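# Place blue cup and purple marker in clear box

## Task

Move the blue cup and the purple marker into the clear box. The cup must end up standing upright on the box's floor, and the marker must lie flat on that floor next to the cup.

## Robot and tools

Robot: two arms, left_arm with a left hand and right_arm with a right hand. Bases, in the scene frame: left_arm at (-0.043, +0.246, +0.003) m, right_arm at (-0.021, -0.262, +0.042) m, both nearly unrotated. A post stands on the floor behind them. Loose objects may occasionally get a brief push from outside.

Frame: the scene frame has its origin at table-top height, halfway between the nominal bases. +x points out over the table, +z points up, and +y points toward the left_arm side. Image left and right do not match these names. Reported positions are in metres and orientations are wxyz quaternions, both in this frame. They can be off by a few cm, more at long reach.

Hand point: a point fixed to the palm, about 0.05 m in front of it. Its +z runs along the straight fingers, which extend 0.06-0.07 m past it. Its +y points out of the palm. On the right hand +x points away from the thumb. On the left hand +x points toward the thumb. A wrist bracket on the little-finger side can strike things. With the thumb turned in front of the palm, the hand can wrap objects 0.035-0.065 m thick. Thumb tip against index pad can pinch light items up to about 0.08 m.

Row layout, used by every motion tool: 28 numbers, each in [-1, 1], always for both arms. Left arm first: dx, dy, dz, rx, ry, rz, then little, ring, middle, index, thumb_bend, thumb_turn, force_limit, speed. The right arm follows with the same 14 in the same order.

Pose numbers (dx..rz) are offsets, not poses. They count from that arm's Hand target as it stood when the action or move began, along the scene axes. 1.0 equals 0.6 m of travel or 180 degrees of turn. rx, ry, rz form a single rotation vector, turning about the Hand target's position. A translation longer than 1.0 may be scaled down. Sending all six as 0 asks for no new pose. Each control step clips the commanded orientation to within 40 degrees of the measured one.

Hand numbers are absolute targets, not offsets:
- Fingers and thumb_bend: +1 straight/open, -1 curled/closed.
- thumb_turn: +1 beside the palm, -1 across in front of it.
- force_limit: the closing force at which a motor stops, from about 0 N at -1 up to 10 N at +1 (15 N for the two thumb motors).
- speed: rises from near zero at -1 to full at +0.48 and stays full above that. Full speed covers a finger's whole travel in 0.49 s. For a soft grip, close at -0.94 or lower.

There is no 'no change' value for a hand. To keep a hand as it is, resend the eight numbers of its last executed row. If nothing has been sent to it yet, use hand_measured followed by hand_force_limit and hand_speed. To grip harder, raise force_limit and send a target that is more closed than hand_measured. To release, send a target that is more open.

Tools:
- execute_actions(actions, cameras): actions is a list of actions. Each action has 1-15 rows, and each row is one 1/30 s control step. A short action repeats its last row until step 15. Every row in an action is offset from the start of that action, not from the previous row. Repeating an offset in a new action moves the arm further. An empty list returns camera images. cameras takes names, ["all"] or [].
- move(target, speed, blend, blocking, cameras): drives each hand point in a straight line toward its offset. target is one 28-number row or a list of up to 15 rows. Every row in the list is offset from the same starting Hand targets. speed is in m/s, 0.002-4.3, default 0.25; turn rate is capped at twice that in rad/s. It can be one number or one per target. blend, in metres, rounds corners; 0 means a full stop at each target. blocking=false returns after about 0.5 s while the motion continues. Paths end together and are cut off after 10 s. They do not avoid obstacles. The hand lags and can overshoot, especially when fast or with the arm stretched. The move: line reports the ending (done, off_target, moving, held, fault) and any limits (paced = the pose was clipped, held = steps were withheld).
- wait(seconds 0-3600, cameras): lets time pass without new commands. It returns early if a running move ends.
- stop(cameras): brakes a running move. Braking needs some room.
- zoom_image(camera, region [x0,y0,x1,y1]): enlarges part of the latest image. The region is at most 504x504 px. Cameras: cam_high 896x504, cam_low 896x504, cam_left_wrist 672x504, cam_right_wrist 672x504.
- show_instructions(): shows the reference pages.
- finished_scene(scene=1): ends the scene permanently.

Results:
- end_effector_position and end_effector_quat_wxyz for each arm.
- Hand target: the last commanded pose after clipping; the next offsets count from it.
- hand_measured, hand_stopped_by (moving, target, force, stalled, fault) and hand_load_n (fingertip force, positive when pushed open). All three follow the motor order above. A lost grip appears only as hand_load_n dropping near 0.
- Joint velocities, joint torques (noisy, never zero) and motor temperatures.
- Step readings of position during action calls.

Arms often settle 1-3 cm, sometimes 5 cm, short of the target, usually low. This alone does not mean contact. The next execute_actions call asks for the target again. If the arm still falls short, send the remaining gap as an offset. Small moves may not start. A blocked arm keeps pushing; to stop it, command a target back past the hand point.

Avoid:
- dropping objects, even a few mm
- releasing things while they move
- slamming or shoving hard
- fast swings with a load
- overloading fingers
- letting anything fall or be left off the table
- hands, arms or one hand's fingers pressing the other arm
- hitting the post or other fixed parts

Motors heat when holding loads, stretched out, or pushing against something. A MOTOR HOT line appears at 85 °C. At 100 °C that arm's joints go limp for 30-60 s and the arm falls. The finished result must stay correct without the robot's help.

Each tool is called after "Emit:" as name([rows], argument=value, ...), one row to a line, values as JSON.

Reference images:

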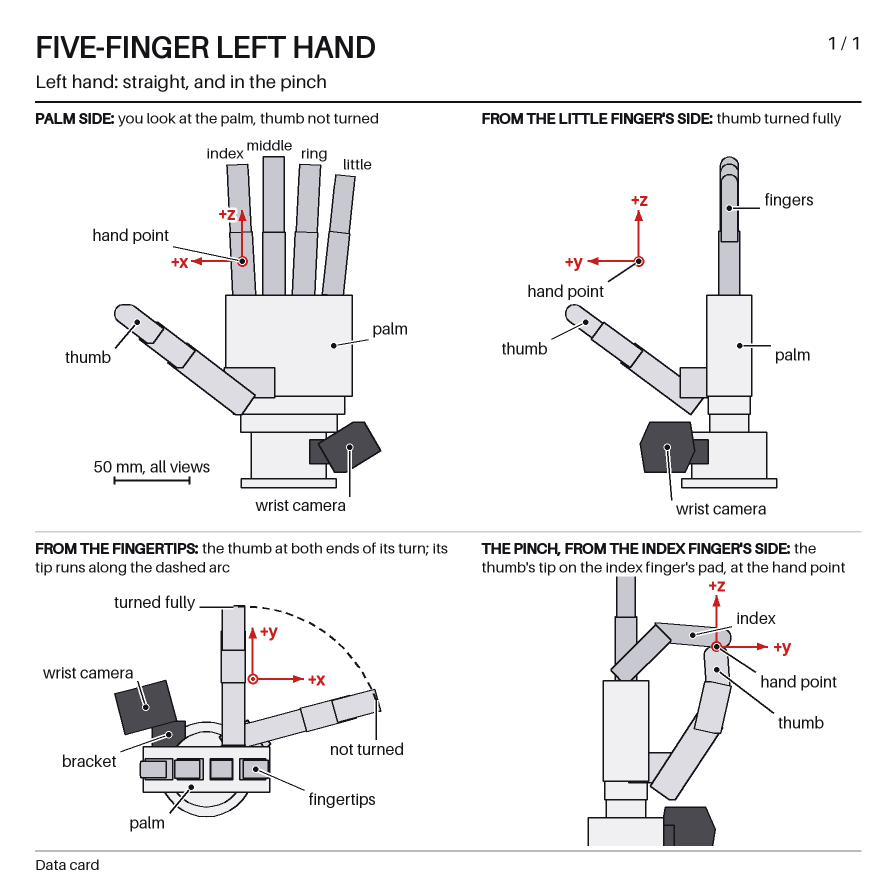

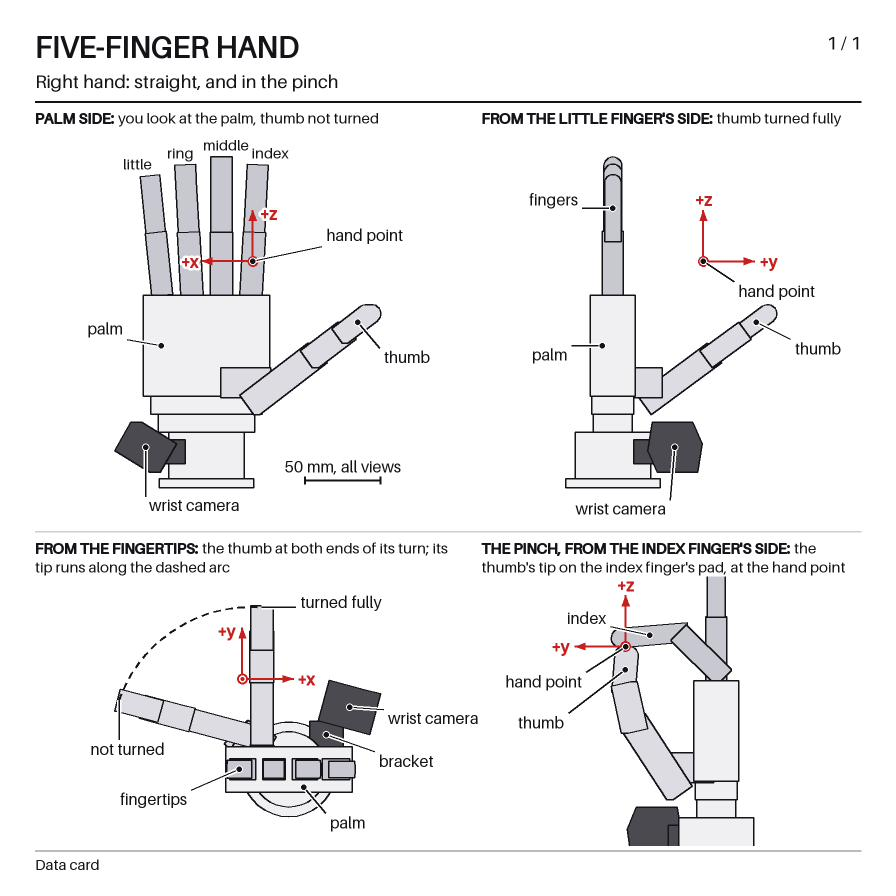

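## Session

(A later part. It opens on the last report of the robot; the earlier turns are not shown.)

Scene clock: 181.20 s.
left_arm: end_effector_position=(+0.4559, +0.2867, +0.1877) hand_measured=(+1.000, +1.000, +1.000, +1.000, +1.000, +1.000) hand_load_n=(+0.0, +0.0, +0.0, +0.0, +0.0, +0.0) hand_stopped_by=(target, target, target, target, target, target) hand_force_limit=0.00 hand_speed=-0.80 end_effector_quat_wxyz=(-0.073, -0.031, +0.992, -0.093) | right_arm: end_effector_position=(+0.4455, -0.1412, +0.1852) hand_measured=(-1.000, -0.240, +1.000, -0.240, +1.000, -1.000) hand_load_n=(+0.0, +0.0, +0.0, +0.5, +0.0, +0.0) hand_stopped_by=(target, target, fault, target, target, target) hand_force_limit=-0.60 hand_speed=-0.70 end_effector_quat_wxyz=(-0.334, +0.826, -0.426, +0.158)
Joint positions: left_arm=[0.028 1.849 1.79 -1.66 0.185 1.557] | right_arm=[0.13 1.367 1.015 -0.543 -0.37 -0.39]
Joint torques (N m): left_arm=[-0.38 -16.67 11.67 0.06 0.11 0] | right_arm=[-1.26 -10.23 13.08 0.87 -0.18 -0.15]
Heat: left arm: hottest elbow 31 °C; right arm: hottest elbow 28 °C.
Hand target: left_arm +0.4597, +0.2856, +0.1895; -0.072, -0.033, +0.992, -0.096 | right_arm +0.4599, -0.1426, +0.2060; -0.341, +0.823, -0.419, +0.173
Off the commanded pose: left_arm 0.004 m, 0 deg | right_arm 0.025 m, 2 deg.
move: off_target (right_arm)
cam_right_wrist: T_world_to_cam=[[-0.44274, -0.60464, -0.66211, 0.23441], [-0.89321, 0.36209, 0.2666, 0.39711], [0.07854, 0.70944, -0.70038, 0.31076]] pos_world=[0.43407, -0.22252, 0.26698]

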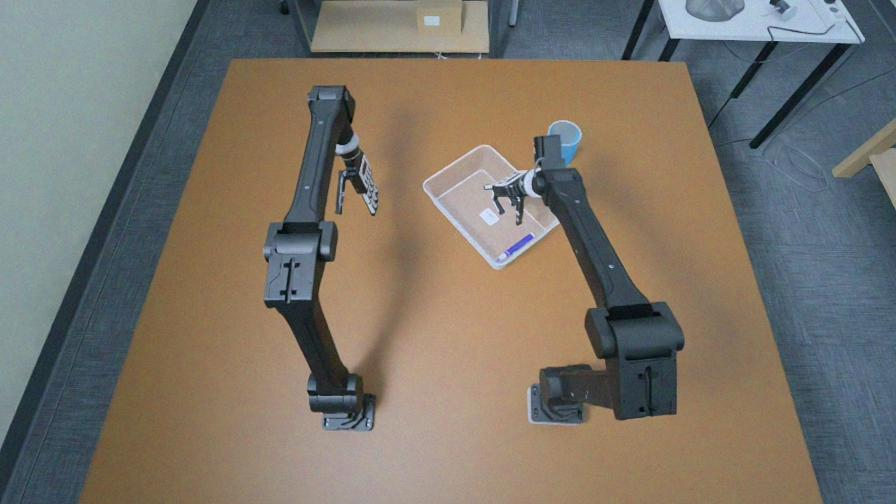

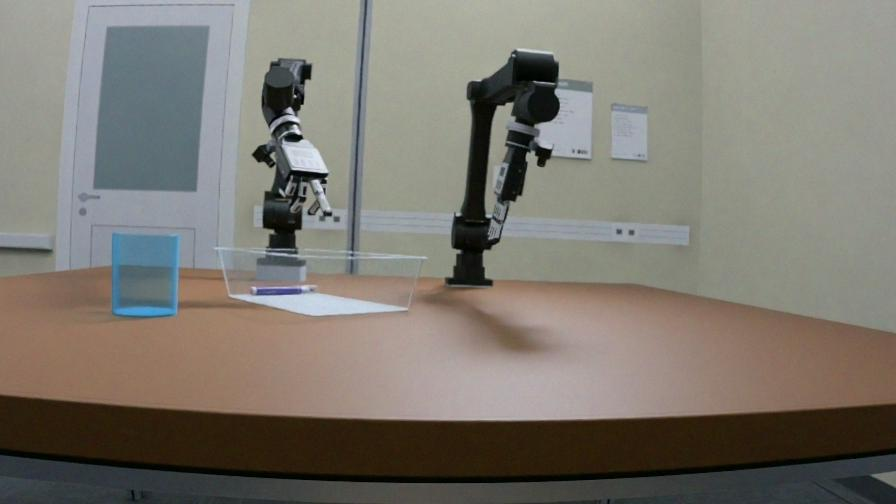

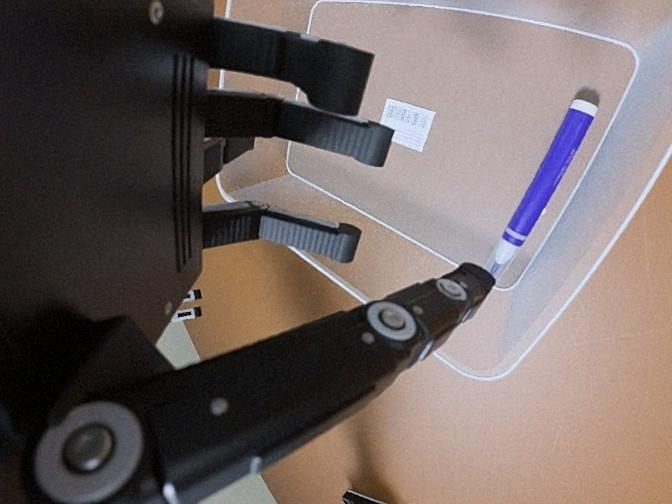

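Emit:
move([
  [0,0,0,0,0,0,1,1,1,1,1,1,0,-0.8,0.0,-0.05,0.08,0.0,0,0,1,1,1,1,0,-1,-0.2,-0.3],
  [0,0,0,0,0,0,1,1,1,1,1,1,0,-0.8,0.23,-0.26,0.05,0.1242,0.2737,-0.6320,1,1,1,1,0,-1,-0.2,-0.3],
], cameras=["cam_high", "cam_low", "cam_right_wrist"], speed=0.2, blend=[0.03,0])

Scene clock: 200.83 s.
left_arm: end_effector_position=(+0.4559, +0.2867, +0.1877) hand_measured=(+1.000, +1.000, +1.000, +1.000, +1.000, +1.000) hand_load_n=(+0.0, +0.0, +0.0, +0.0, +0.0, +0.0) hand_stopped_by=(target, target, target, target, target, target) hand_force_limit=0.00 hand_speed=-0.80 end_effector_quat_wxyz=(-0.073, -0.031, +0.992, -0.093) | right_arm: end_effector_position=(+0.5855, -0.2907, +0.2320) hand_measured=(+1.000, +1.000, +1.000, +1.000, +0.000, -1.000) hand_load_n=(+0.0, +0.0, +0.0, +0.0, +0.0, +0.0) hand_stopped_by=(target, target, fault, target, target, target) hand_force_limit=-0.20 hand_speed=-0.30 end_effector_quat_wxyz=(-0.006, -0.060, +0.998, -0.004)
Joint positions: left_arm=[0.028 1.849 1.79 -1.66 0.185 1.557] | right_arm=[-0.12 1.907 1.891 -1.565 0.009 1.299]
Joint torques (N m): left_arm=[-0.5 -16.67 11.69 0.06 0.11 0] | right_arm=[-1.55 -15.62 12.52 -0.49 -0.32 0.04]
Heat: left arm: hottest elbow 31 °C; right arm: hottest elbow 30 °C.
Hand target: left_arm +0.4597, +0.2856, +0.1895; -0.072, -0.033, +0.992, -0.096 | right_arm +0.5980, -0.2987, +0.2360; +0.000, -0.043, +0.999, +0.000
Off the commanded pose: left_arm 0.004 m, 0 deg | right_arm 0.015 m, 2 deg.
move: off_target (right_arm); blend cut to 0.0283 m at target 1
cam_right_wrist: T_world_to_cam=[[-0.35796, 0.9337, 0.00809, 0.47904], [0.7997, 0.30209, 0.51887, -0.50338], [0.48203, 0.1922, -0.85481, 0.08775]] pos_world=[0.53173, -0.31208, 0.33232]

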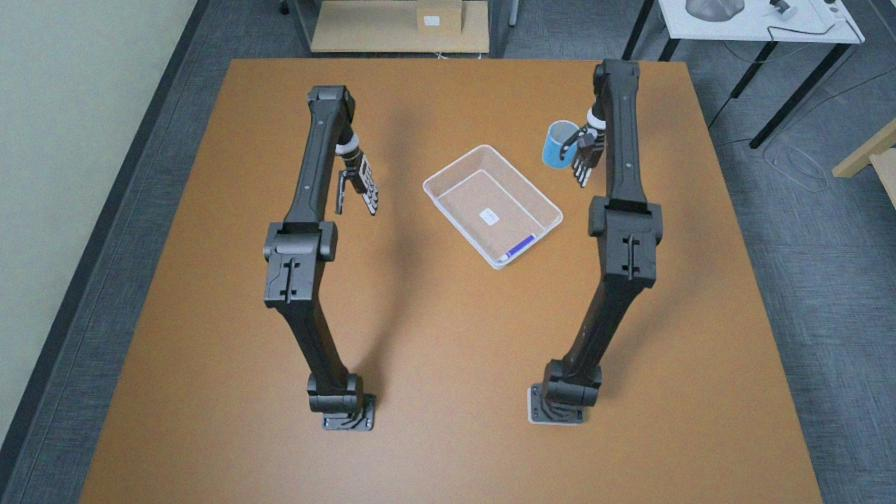

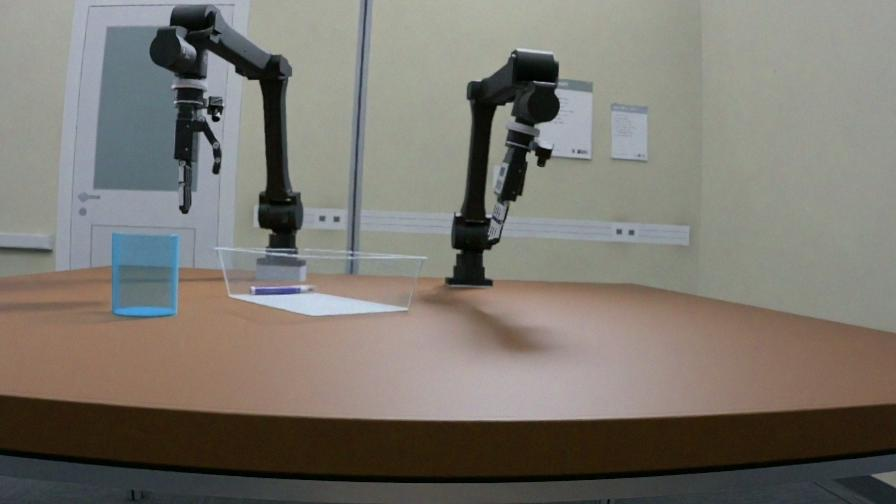

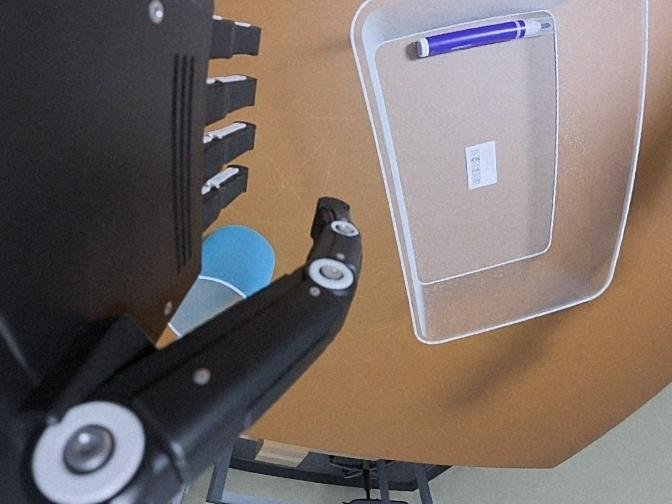

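Emit:
zoom_image(camera="cam_high", region=[520, 50, 660, 210])

Emit:
zoom_image(camera="cam_low", region=[80, 120, 260, 330])

Scaled by 3.150 from the camera's image (finer frame: 1280x720).

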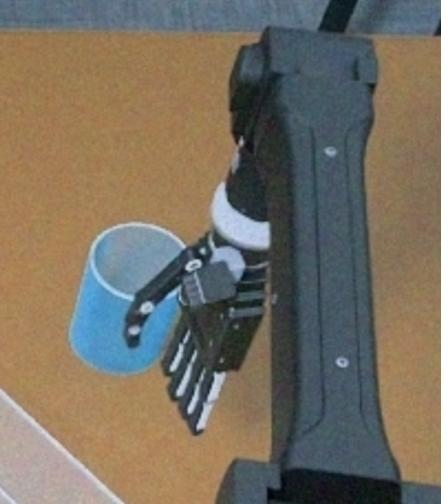

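Scaled by 2.400 from the camera's image (finer frame: 1280x720).

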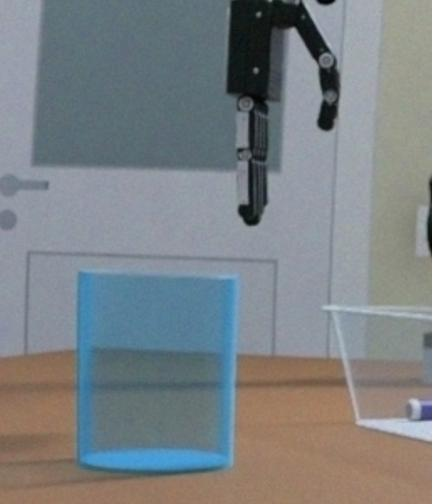

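Emit:
move(target=[0,0,0,0,0,0,1,1,1,1,1,1,0,-0.8,0.303,-0.1055,-0.0067,0,0,0,1,1,1,1,0,-1,-0.2,-0.3], cameras=["cam_high", "cam_low", "cam_right_wrist"], speed=0.12)

Emit:
zoom_image(camera="cam_high", region=[520, 50, 660, 210])

Emit:
zoom_image(camera="cam_low", region=[60, 120, 260, 330])

Scene clock: 207.50 s.
left_arm: end_effector_position=(+0.4559, +0.2867, +0.1877) hand_measured=(+1.000, +1.000, +1.000, +1.000, +1.000, +1.000) hand_load_n=(+0.0, +0.0, +0.0, +0.0, +0.0, +0.0) hand_stopped_by=(target, target, target, target, target, target) hand_force_limit=0.00 hand_speed=-0.80 end_effector_quat_wxyz=(-0.073, -0.031, +0.992, -0.093) | right_arm: end_effector_position=(+0.7741, -0.3525, +0.2326) hand_measured=(+1.000, +1.000, +1.000, +1.000, +0.000, -1.000) hand_load_n=(+0.0, +0.0, +0.0, +0.0, +0.0, +0.0) hand_stopped_by=(target, target, fault, target, target, target) hand_force_limit=-0.20 hand_speed=-0.30 end_effector_quat_wxyz=(+0.122, -0.033, +0.992, -0.025)
Joint positions: left_arm=[0.028 1.849 1.79 -1.66 0.185 1.557] | right_arm=[-0.165 2.464 2.817 -1.675 -0.008 1.308]
Joint torques (N m): left_arm=[-0.5 -16.85 11.69 0.09 0.1 -0.01] | right_arm=[-2.73 -21.77 12.4 0.21 -0.27 0.05]
Heat: left arm: hottest elbow 31 °C; right arm: hottest elbow 31 °C.
Hand target: left_arm +0.4597, +0.2856, +0.1895; -0.072, -0.033, +0.992, -0.096 | right_arm +0.7798, -0.3621, +0.2319; +0.000, -0.043, +0.999, +0.000
Off the commanded pose: left_arm 0.004 m, 0 deg | right_arm 0.011 m, 14 deg.
joint sent to its limit (right arm) — joint 4 (wrist pitch), lower limit. The joint targets are off in orientation, not in position.
move: off_target (right_arm)
cam_right_wrist: T_world_to_cam=[[-0.29694, 0.94937, -0.10262, 0.58827], [0.6569, 0.28108, 0.69962, -0.57471], [0.69304, 0.14034, -0.7071, -0.20674]] pos_world=[0.69548, -0.36793, 0.31626]

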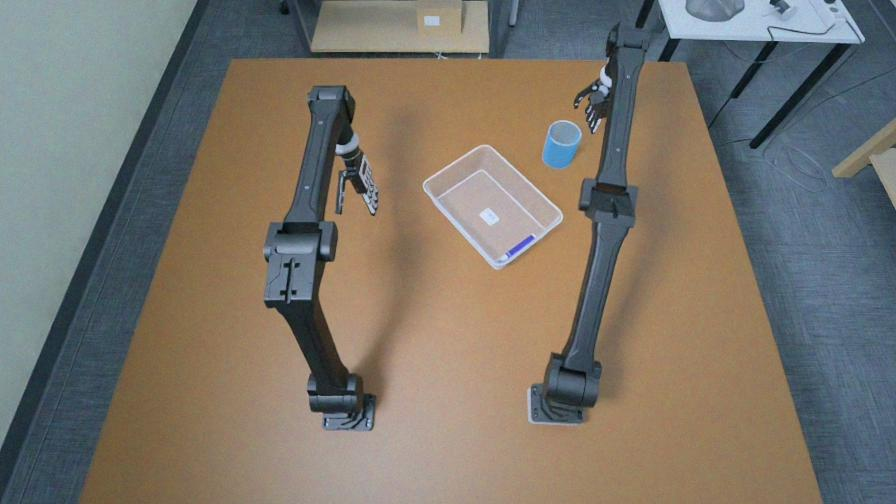

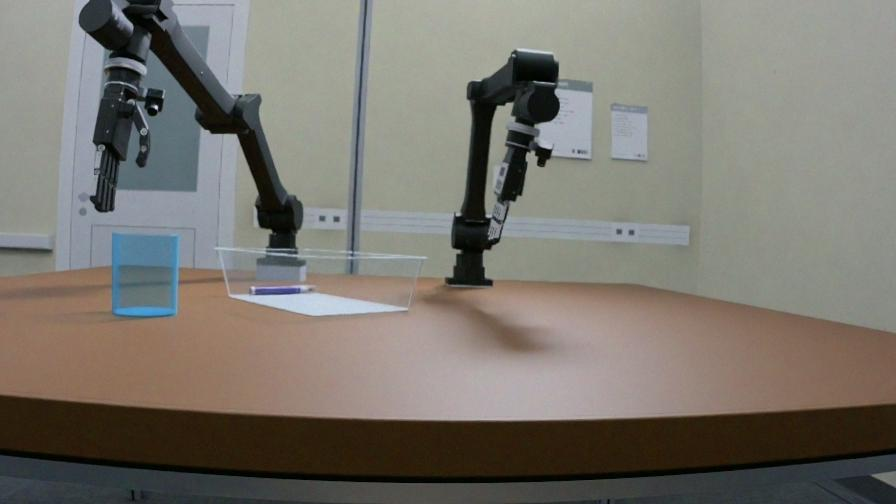

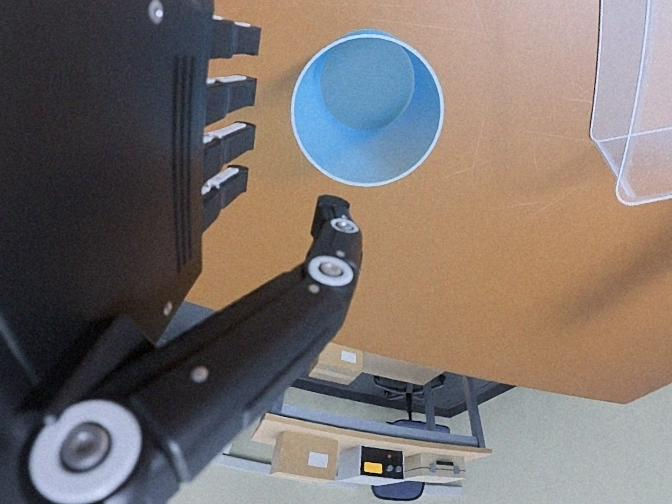

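Scaled by 3.150 from the camera's image (finer frame: 1280x720).

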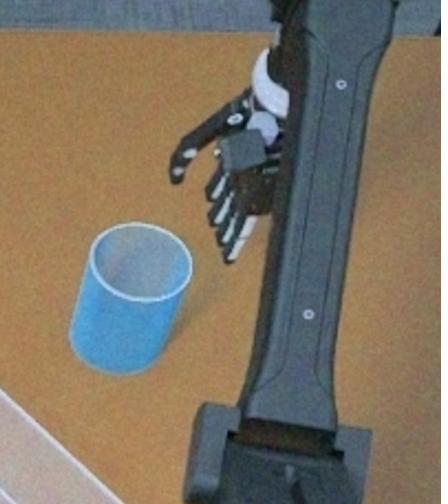

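Scaled by 2.400 from the camera's image (finer frame: 1280x720).

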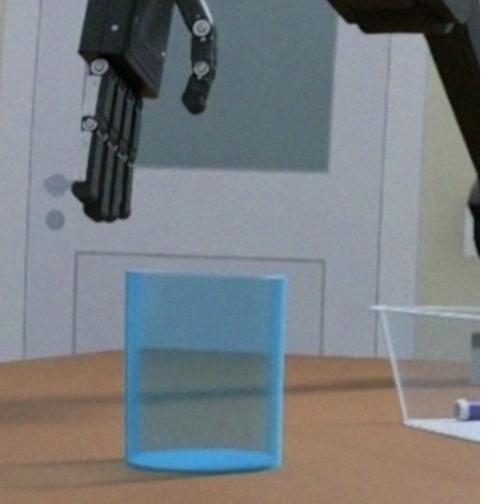

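Emit:
move(target=[0,0,0,0,0,0,1,1,1,1,1,1,0,-0.8,-0.013,-0.0965,-0.145,0,-0.0444,0,1,1,1,1,0,-1,-0.2,-0.3], cameras=["cam_high", "cam_low", "cam_right_wrist"], speed=0.12)

Emit:
zoom_image(camera="cam_high", region=[520, 50, 660, 210])

Emit:
zoom_image(camera="cam_low", region=[60, 120, 260, 330])

Scene clock: 213.97 s.
left_arm: end_effector_position=(+0.4559, +0.2867, +0.1877) hand_measured=(+1.000, +1.000, +1.000, +1.000, +1.000, +1.000) hand_load_n=(+0.0, +0.0, +0.0, +0.0, +0.0, +0.0) hand_stopped_by=(target, target, target, target, target, target) hand_force_limit=0.00 hand_speed=-0.80 end_effector_quat_wxyz=(-0.073, -0.031, +0.992, -0.093) | right_arm: end_effector_position=(+0.7692, -0.4177, +0.1448) hand_measured=(+1.000, +1.000, +1.000, +1.000, +0.000, -1.000) hand_load_n=(+0.0, +0.0, +0.0, +0.0, +0.0, +0.0) hand_stopped_by=(target, target, fault, target, target, target) hand_force_limit=-0.20 hand_speed=-0.30 end_effector_quat_wxyz=(+0.081, -0.030, +0.996, -0.010)
Joint positions: left_arm=[0.028 1.849 1.79 -1.66 0.185 1.557] | right_arm=[-0.252 2.607 2.871 -1.675 -0.031 1.229]
Joint torques (N m): left_arm=[-0.44 -16.79 11.67 0.09 0.11 -0.01] | right_arm=[-1.38 -23.18 12.51 -0.12 -0.3 -0.26]
Heat: left arm: hottest elbow 31 °C; right arm: hottest elbow 31 °C.
Hand target: left_arm +0.4597, +0.2856, +0.1895; -0.072, -0.033, +0.992, -0.096 | right_arm +0.7719, -0.4199, +0.1448; +0.069, -0.043, +0.997, -0.003
Off the commanded pose: left_arm 0.004 m, 0 deg | right_arm 0.004 m, 2 deg.
joint sent to its limit (right arm) — joint 4 (wrist pitch), lower limit. The joint targets still meet the commanded pose.
move: done
cam_right_wrist: T_world_to_cam=[[-0.29909, 0.9528, -0.05214, 0.63545], [0.71435, 0.25979, 0.64978, -0.53764], [0.63266, 0.1571, -0.75833, -0.1953]] pos_world=[0.69767, -0.4351, 0.23438]

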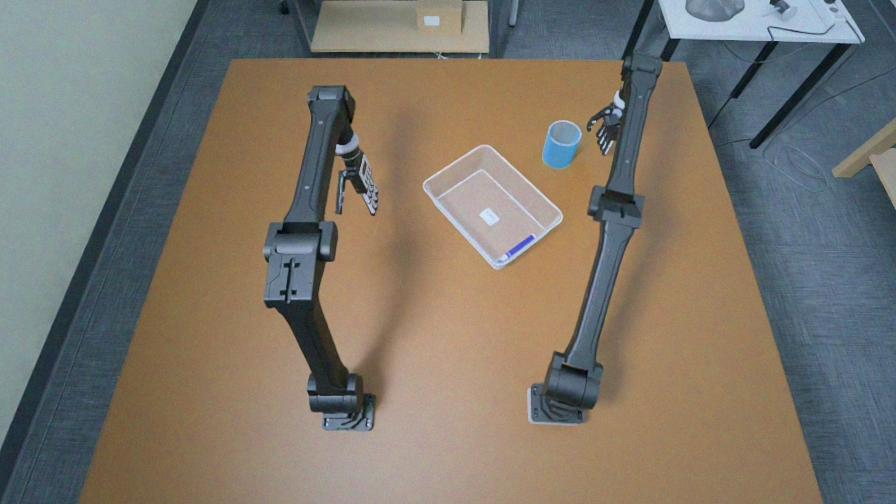

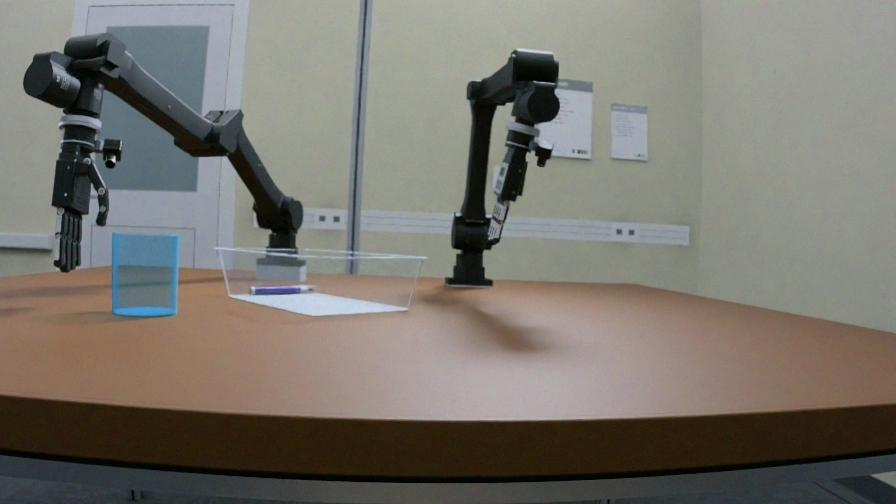

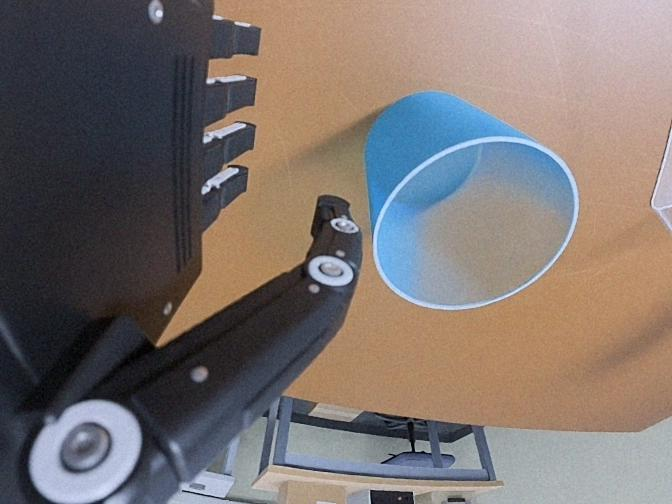

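Scaled by 3.150 from the camera's image (finer frame: 1280x720).

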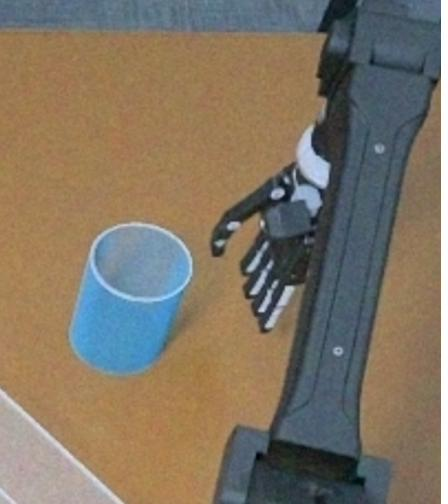

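Scaled by 2.400 from the camera's image (finer frame: 1280x720).

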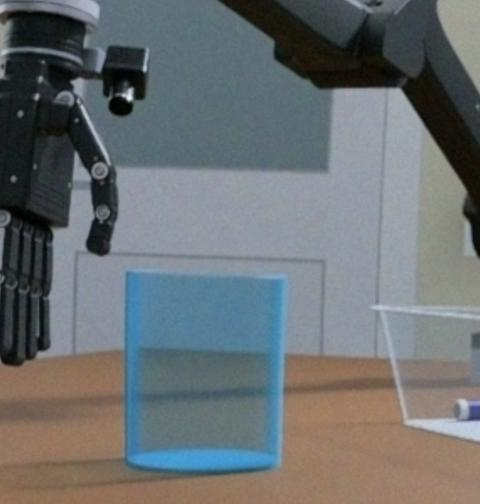

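Emit:
move(target=[0,0,0,0,0,0,1,1,1,1,1,1,0,-0.8,0.0033,0.0995,0.005,0,0,0,1,1,1,1,0,-1,-0.2,-0.3], cameras=["cam_high", "cam_low", "cam_right_wrist"], speed=0.08)

Emit:
zoom_image(camera="cam_high", region=[520, 50, 660, 210])

Emit:
zoom_image(camera="cam_low", region=[60, 120, 260, 330])

Scene clock: 218.93 s.
left_arm: end_effector_position=(+0.4559, +0.2867, +0.1877) hand_measured=(+1.000, +1.000, +1.000, +1.000, +1.000, +1.000) hand_load_n=(+0.0, +0.0, +0.0, +0.0, +0.0, +0.0) hand_stopped_by=(target, target, target, target, target, target) hand_force_limit=0.00 hand_speed=-0.80 end_effector_quat_wxyz=(-0.073, -0.031, +0.992, -0.093) | right_arm: end_effector_position=(+0.7767, -0.3622, +0.1472) hand_measured=(+1.000, +1.000, +1.000, +1.000, +0.000, -1.000) hand_load_n=(+0.0, +0.0, +0.0, +0.0, +0.0, +0.0) hand_stopped_by=(target, target, fault, target, target, target) hand_force_limit=-0.20 hand_speed=-0.30 end_effector_quat_wxyz=(+0.077, -0.053, +0.996, -0.007)
Joint positions: left_arm=[0.028 1.849 1.79 -1.66 0.185 1.557] | right_arm=[-0.182 2.593 2.851 -1.675 -0.027 1.253]
Joint torques (N m): left_arm=[-0.38 -16.67 11.69 0.09 0.11 -0.01] | right_arm=[-0.62 -26.17 8.06 -0.18 0.1 0.03]
Heat: left arm: hottest elbow 31 °C; right arm: hottest elbow 31 °C.
Hand target: left_arm +0.4597, +0.2856, +0.1895; -0.072, -0.033, +0.992, -0.096 | right_arm +0.7740, -0.3602, +0.1481; +0.070, -0.043, +0.997, -0.003
Off the commanded pose: left_arm 0.004 m, 0 deg | right_arm 0.003 m, 2 deg.
joint sent to its limit (right arm) — joint 4 (wrist pitch), lower limit. The joint targets still meet the commanded pose.
move: done
cam_right_wrist: T_world_to_cam=[[-0.34276, 0.93822, -0.04753, 0.6128], [0.70611, 0.29068, 0.64569, -0.54078], [0.61962, 0.18776, -0.76212, -0.18518]] pos_world=[0.70663, -0.38298, 0.23717]

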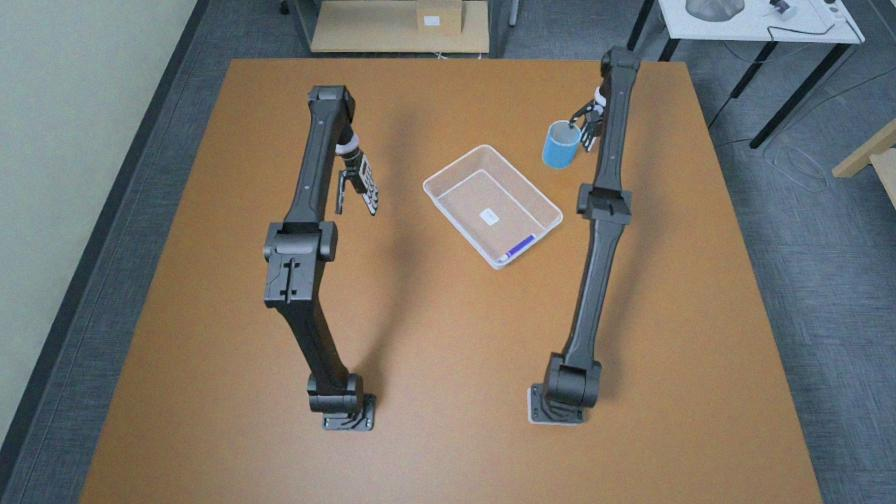

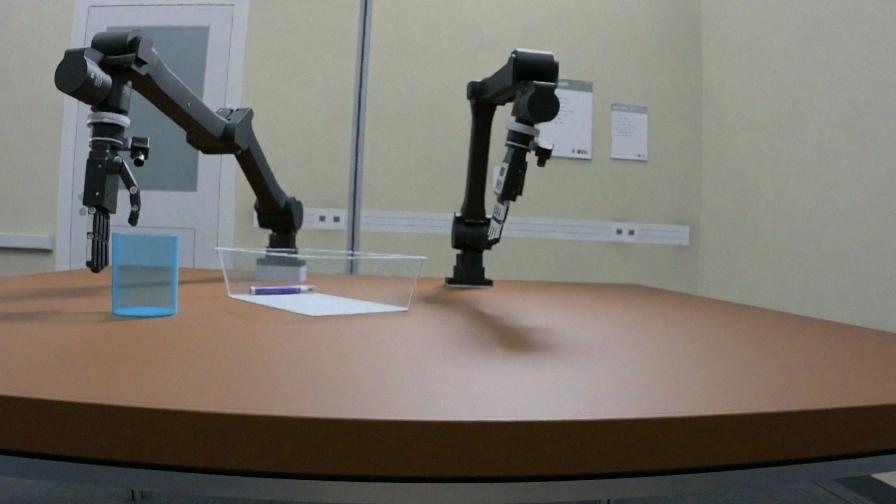

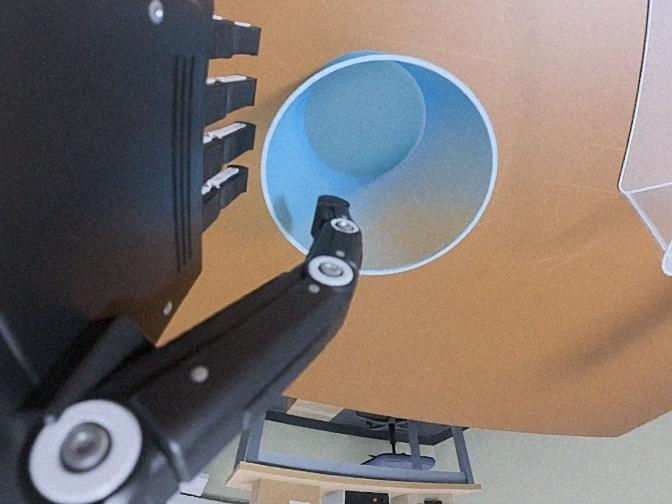

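Scaled by 3.150 from the camera's image (finer frame: 1280x720).

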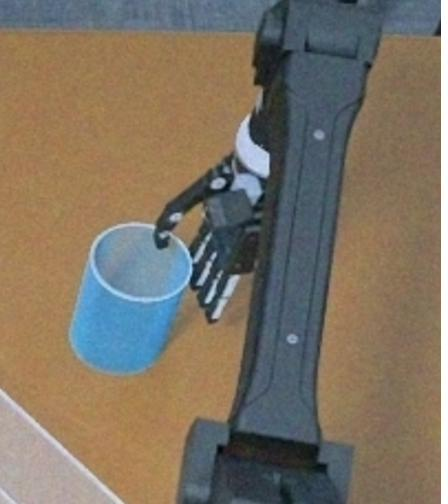

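Scaled by 2.400 from the camera's image (finer frame: 1280x720).

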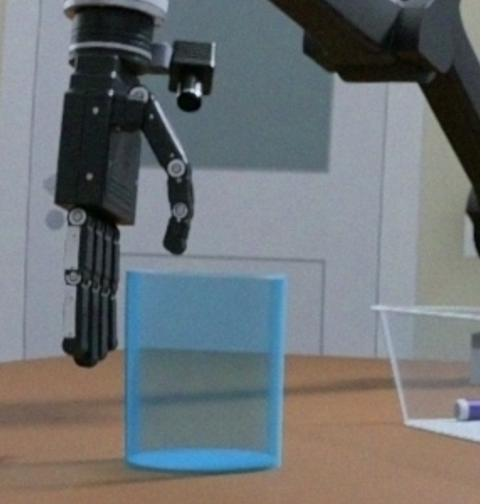

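Emit:
move([
  [0,0,0,0,0,0,1,1,1,1,1,1,0,-0.8,-0.0142,0.0178,0.0,0,0,0,1,1,1,1,0,-1,-0.2,-0.3],
  [0,0,0,0,0,0,1,1,1,1,1,1,0,-0.8,-0.0142,0.0178,-0.035,0,0,0,1,1,1,1,0,-1,-0.2,-0.3],
], cameras=["cam_high", "cam_low", "cam_right_wrist"], speed=0.05)

Emit:
zoom_image(camera="cam_low", region=[60, 120, 260, 330])

Scene clock: 226.23 s.
left_arm: end_effector_position=(+0.4559, +0.2867, +0.1877) hand_measured=(+1.000, +1.000, +1.000, +1.000, +1.000, +1.000) hand_load_n=(+0.0, +0.0, +0.0, +0.0, +0.0, +0.0) hand_stopped_by=(target, target, target, target, target, target) hand_force_limit=0.00 hand_speed=-0.80 end_effector_quat_wxyz=(-0.073, -0.031, +0.992, -0.093) | right_arm: end_effector_position=(+0.7596, -0.3589, +0.1256) hand_measured=(+1.000, +1.000, +1.000, +1.000, +0.000, -1.000) hand_load_n=(+0.0, +0.0, +0.0, +0.0, +0.0, +0.0) hand_stopped_by=(target, target, fault, target, target, target) hand_force_limit=-0.20 hand_speed=-0.30 end_effector_quat_wxyz=(+0.061, -0.047, +0.997, -0.003)
Joint positions: left_arm=[0.028 1.849 1.79 -1.66 0.185 1.557] | right_arm=[-0.182 2.467 2.554 -1.539 -0.026 1.265]
Joint torques (N m): left_arm=[-0.38 -16.62 11.69 0.09 0.11 -0.01] | right_arm=[0.32 -25.17 8.05 1.14 0.07 0]
Heat: left arm: hottest elbow 31 °C; right arm: hottest elbow 31 °C.
Hand target: left_arm +0.4597, +0.2856, +0.1895; -0.072, -0.033, +0.992, -0.096 | right_arm +0.7654, -0.3495, +0.1269; +0.069, -0.043, +0.997, -0.003
Off the commanded pose: left_arm 0.004 m, 0 deg | right_arm 0.011 m, 1 deg.
move: off_target (right_arm)
cam_right_wrist: T_world_to_cam=[[-0.33241, 0.94268, -0.0292, 0.59432], [0.73089, 0.27705, 0.62374, -0.53664], [0.59608, 0.18599, -0.78109, -0.17211]] pos_world=[0.69237, -0.37957, 0.21765]

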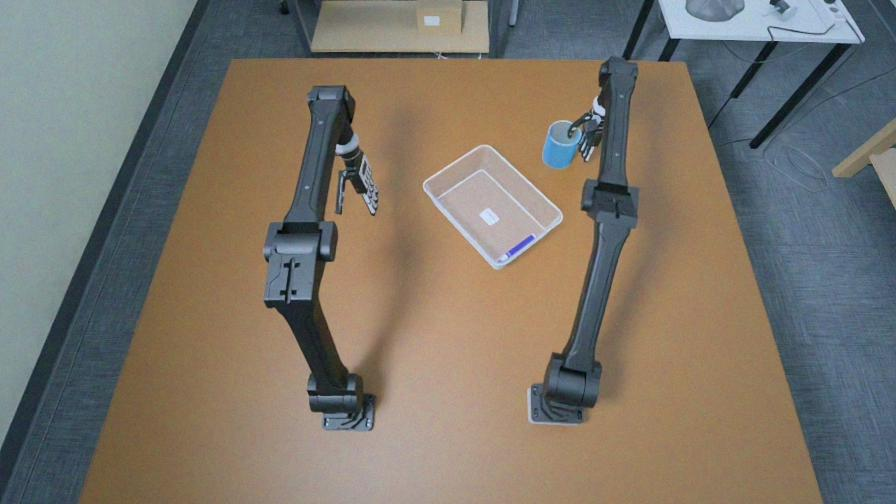

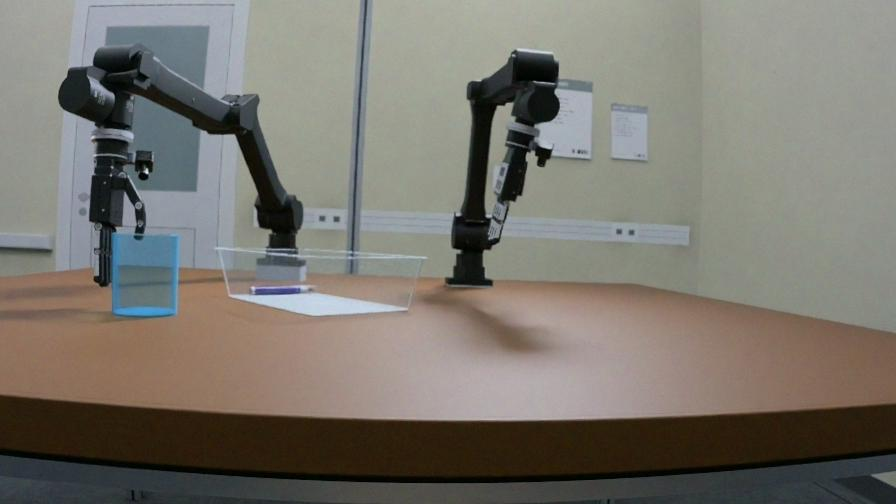

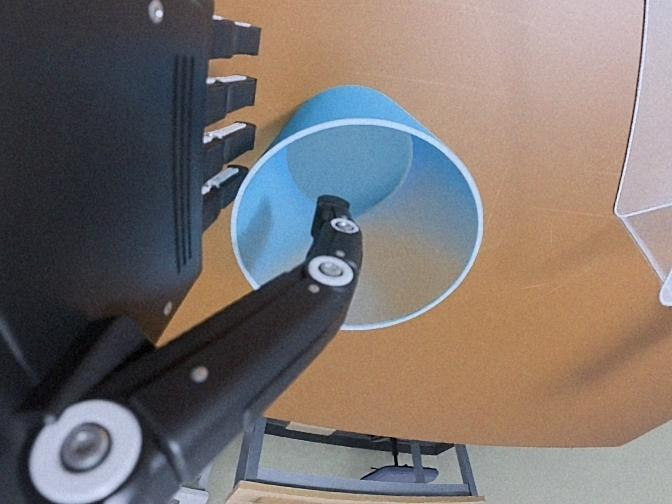

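Scaled by 2.400 from the camera's image (finer frame: 1280x720).

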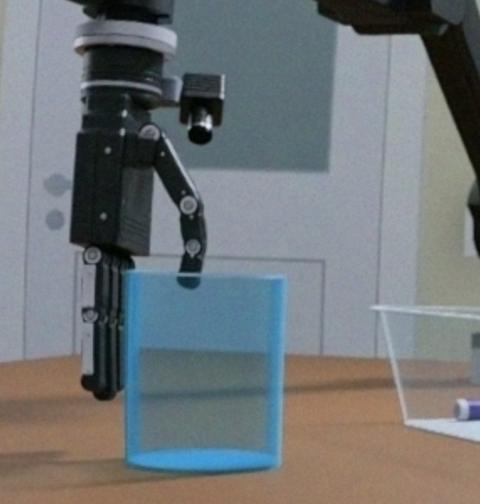

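Emit:
move(target=[0,0,0,0,0,0,1,1,1,1,1,1,0,-0.8,0.015,0.0092,-0.0233,0,0,0,1,1,1,1,0,-1,-0.2,-0.3], cameras=["cam_high", "cam_low", "cam_right_wrist"], speed=0.04)

Emit:
zoom_image(camera="cam_low", region=[60, 120, 260, 330])

Scene clock: 229.53 s.
left_arm: end_effector_position=(+0.4559, +0.2867, +0.1877) hand_measured=(+1.000, +1.000, +1.000, +1.000, +1.000, +1.000) hand_load_n=(+0.0, +0.0, +0.0, +0.0, +0.0, -0.5) hand_stopped_by=(target, target, target, target, target, target) hand_force_limit=0.00 hand_speed=-0.80 end_effector_quat_wxyz=(-0.073, -0.031, +0.992, -0.093) | right_arm: end_effector_position=(+0.7627, -0.3520, +0.1259) hand_measured=(+1.000, +1.000, +1.000, +1.000, +0.000, -1.000) hand_load_n=(+0.0, +0.0, +0.0, +0.0, +0.0, +0.0) hand_stopped_by=(target, target, fault, target, target, target) hand_force_limit=-0.20 hand_speed=-0.30 end_effector_quat_wxyz=(+0.064, -0.047, +0.997, -0.003)
Joint positions: left_arm=[0.028 1.849 1.79 -1.66 0.185 1.557] | right_arm=[-0.172 2.467 2.554 -1.532 -0.026 1.275]
Joint torques (N m): left_arm=[-0.44 -16.73 11.69 0.08 0.11 -0.01] | right_arm=[-0.15 -21.95 10.65 1.28 0.04 0.04]
Heat: left arm: hottest elbow 31 °C; right arm: hottest elbow 31 °C.
Hand target: left_arm +0.4597, +0.2856, +0.1895; -0.072, -0.033, +0.992, -0.096 | right_arm +0.7744, -0.3439, +0.1130; +0.069, -0.043, +0.997, -0.003
Off the commanded pose: left_arm 0.004 m, 0 deg | right_arm 0.019 m, 1 deg.
move: off_target (right_arm)
cam_right_wrist: T_world_to_cam=[[-0.3326, 0.94254, -0.03137, 0.5892], [0.72701, 0.27745, 0.62807, -0.53842], [0.60069, 0.1861, -0.77752, -0.17891]] pos_world=[0.69488, -0.37267, 0.21755]

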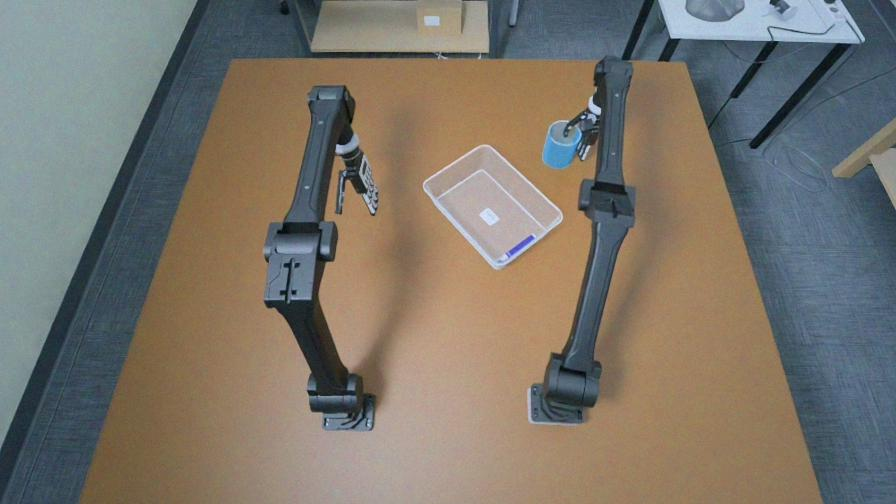

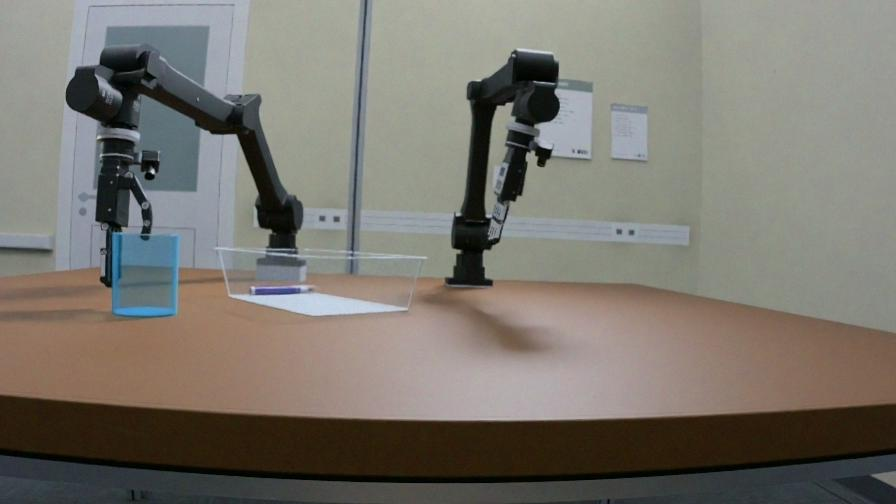

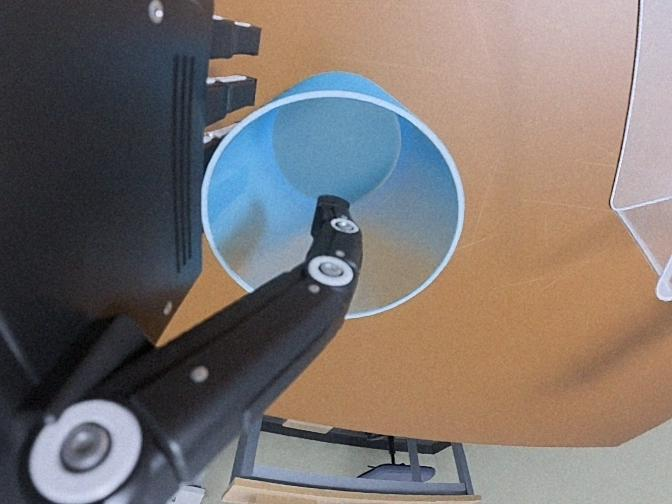

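Scaled by 2.400 from the camera's image (finer frame: 1280x720).

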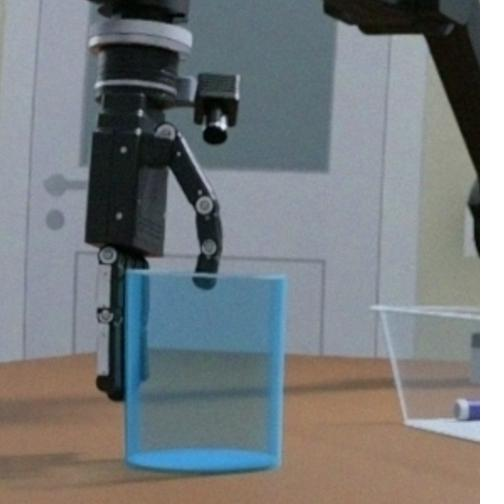

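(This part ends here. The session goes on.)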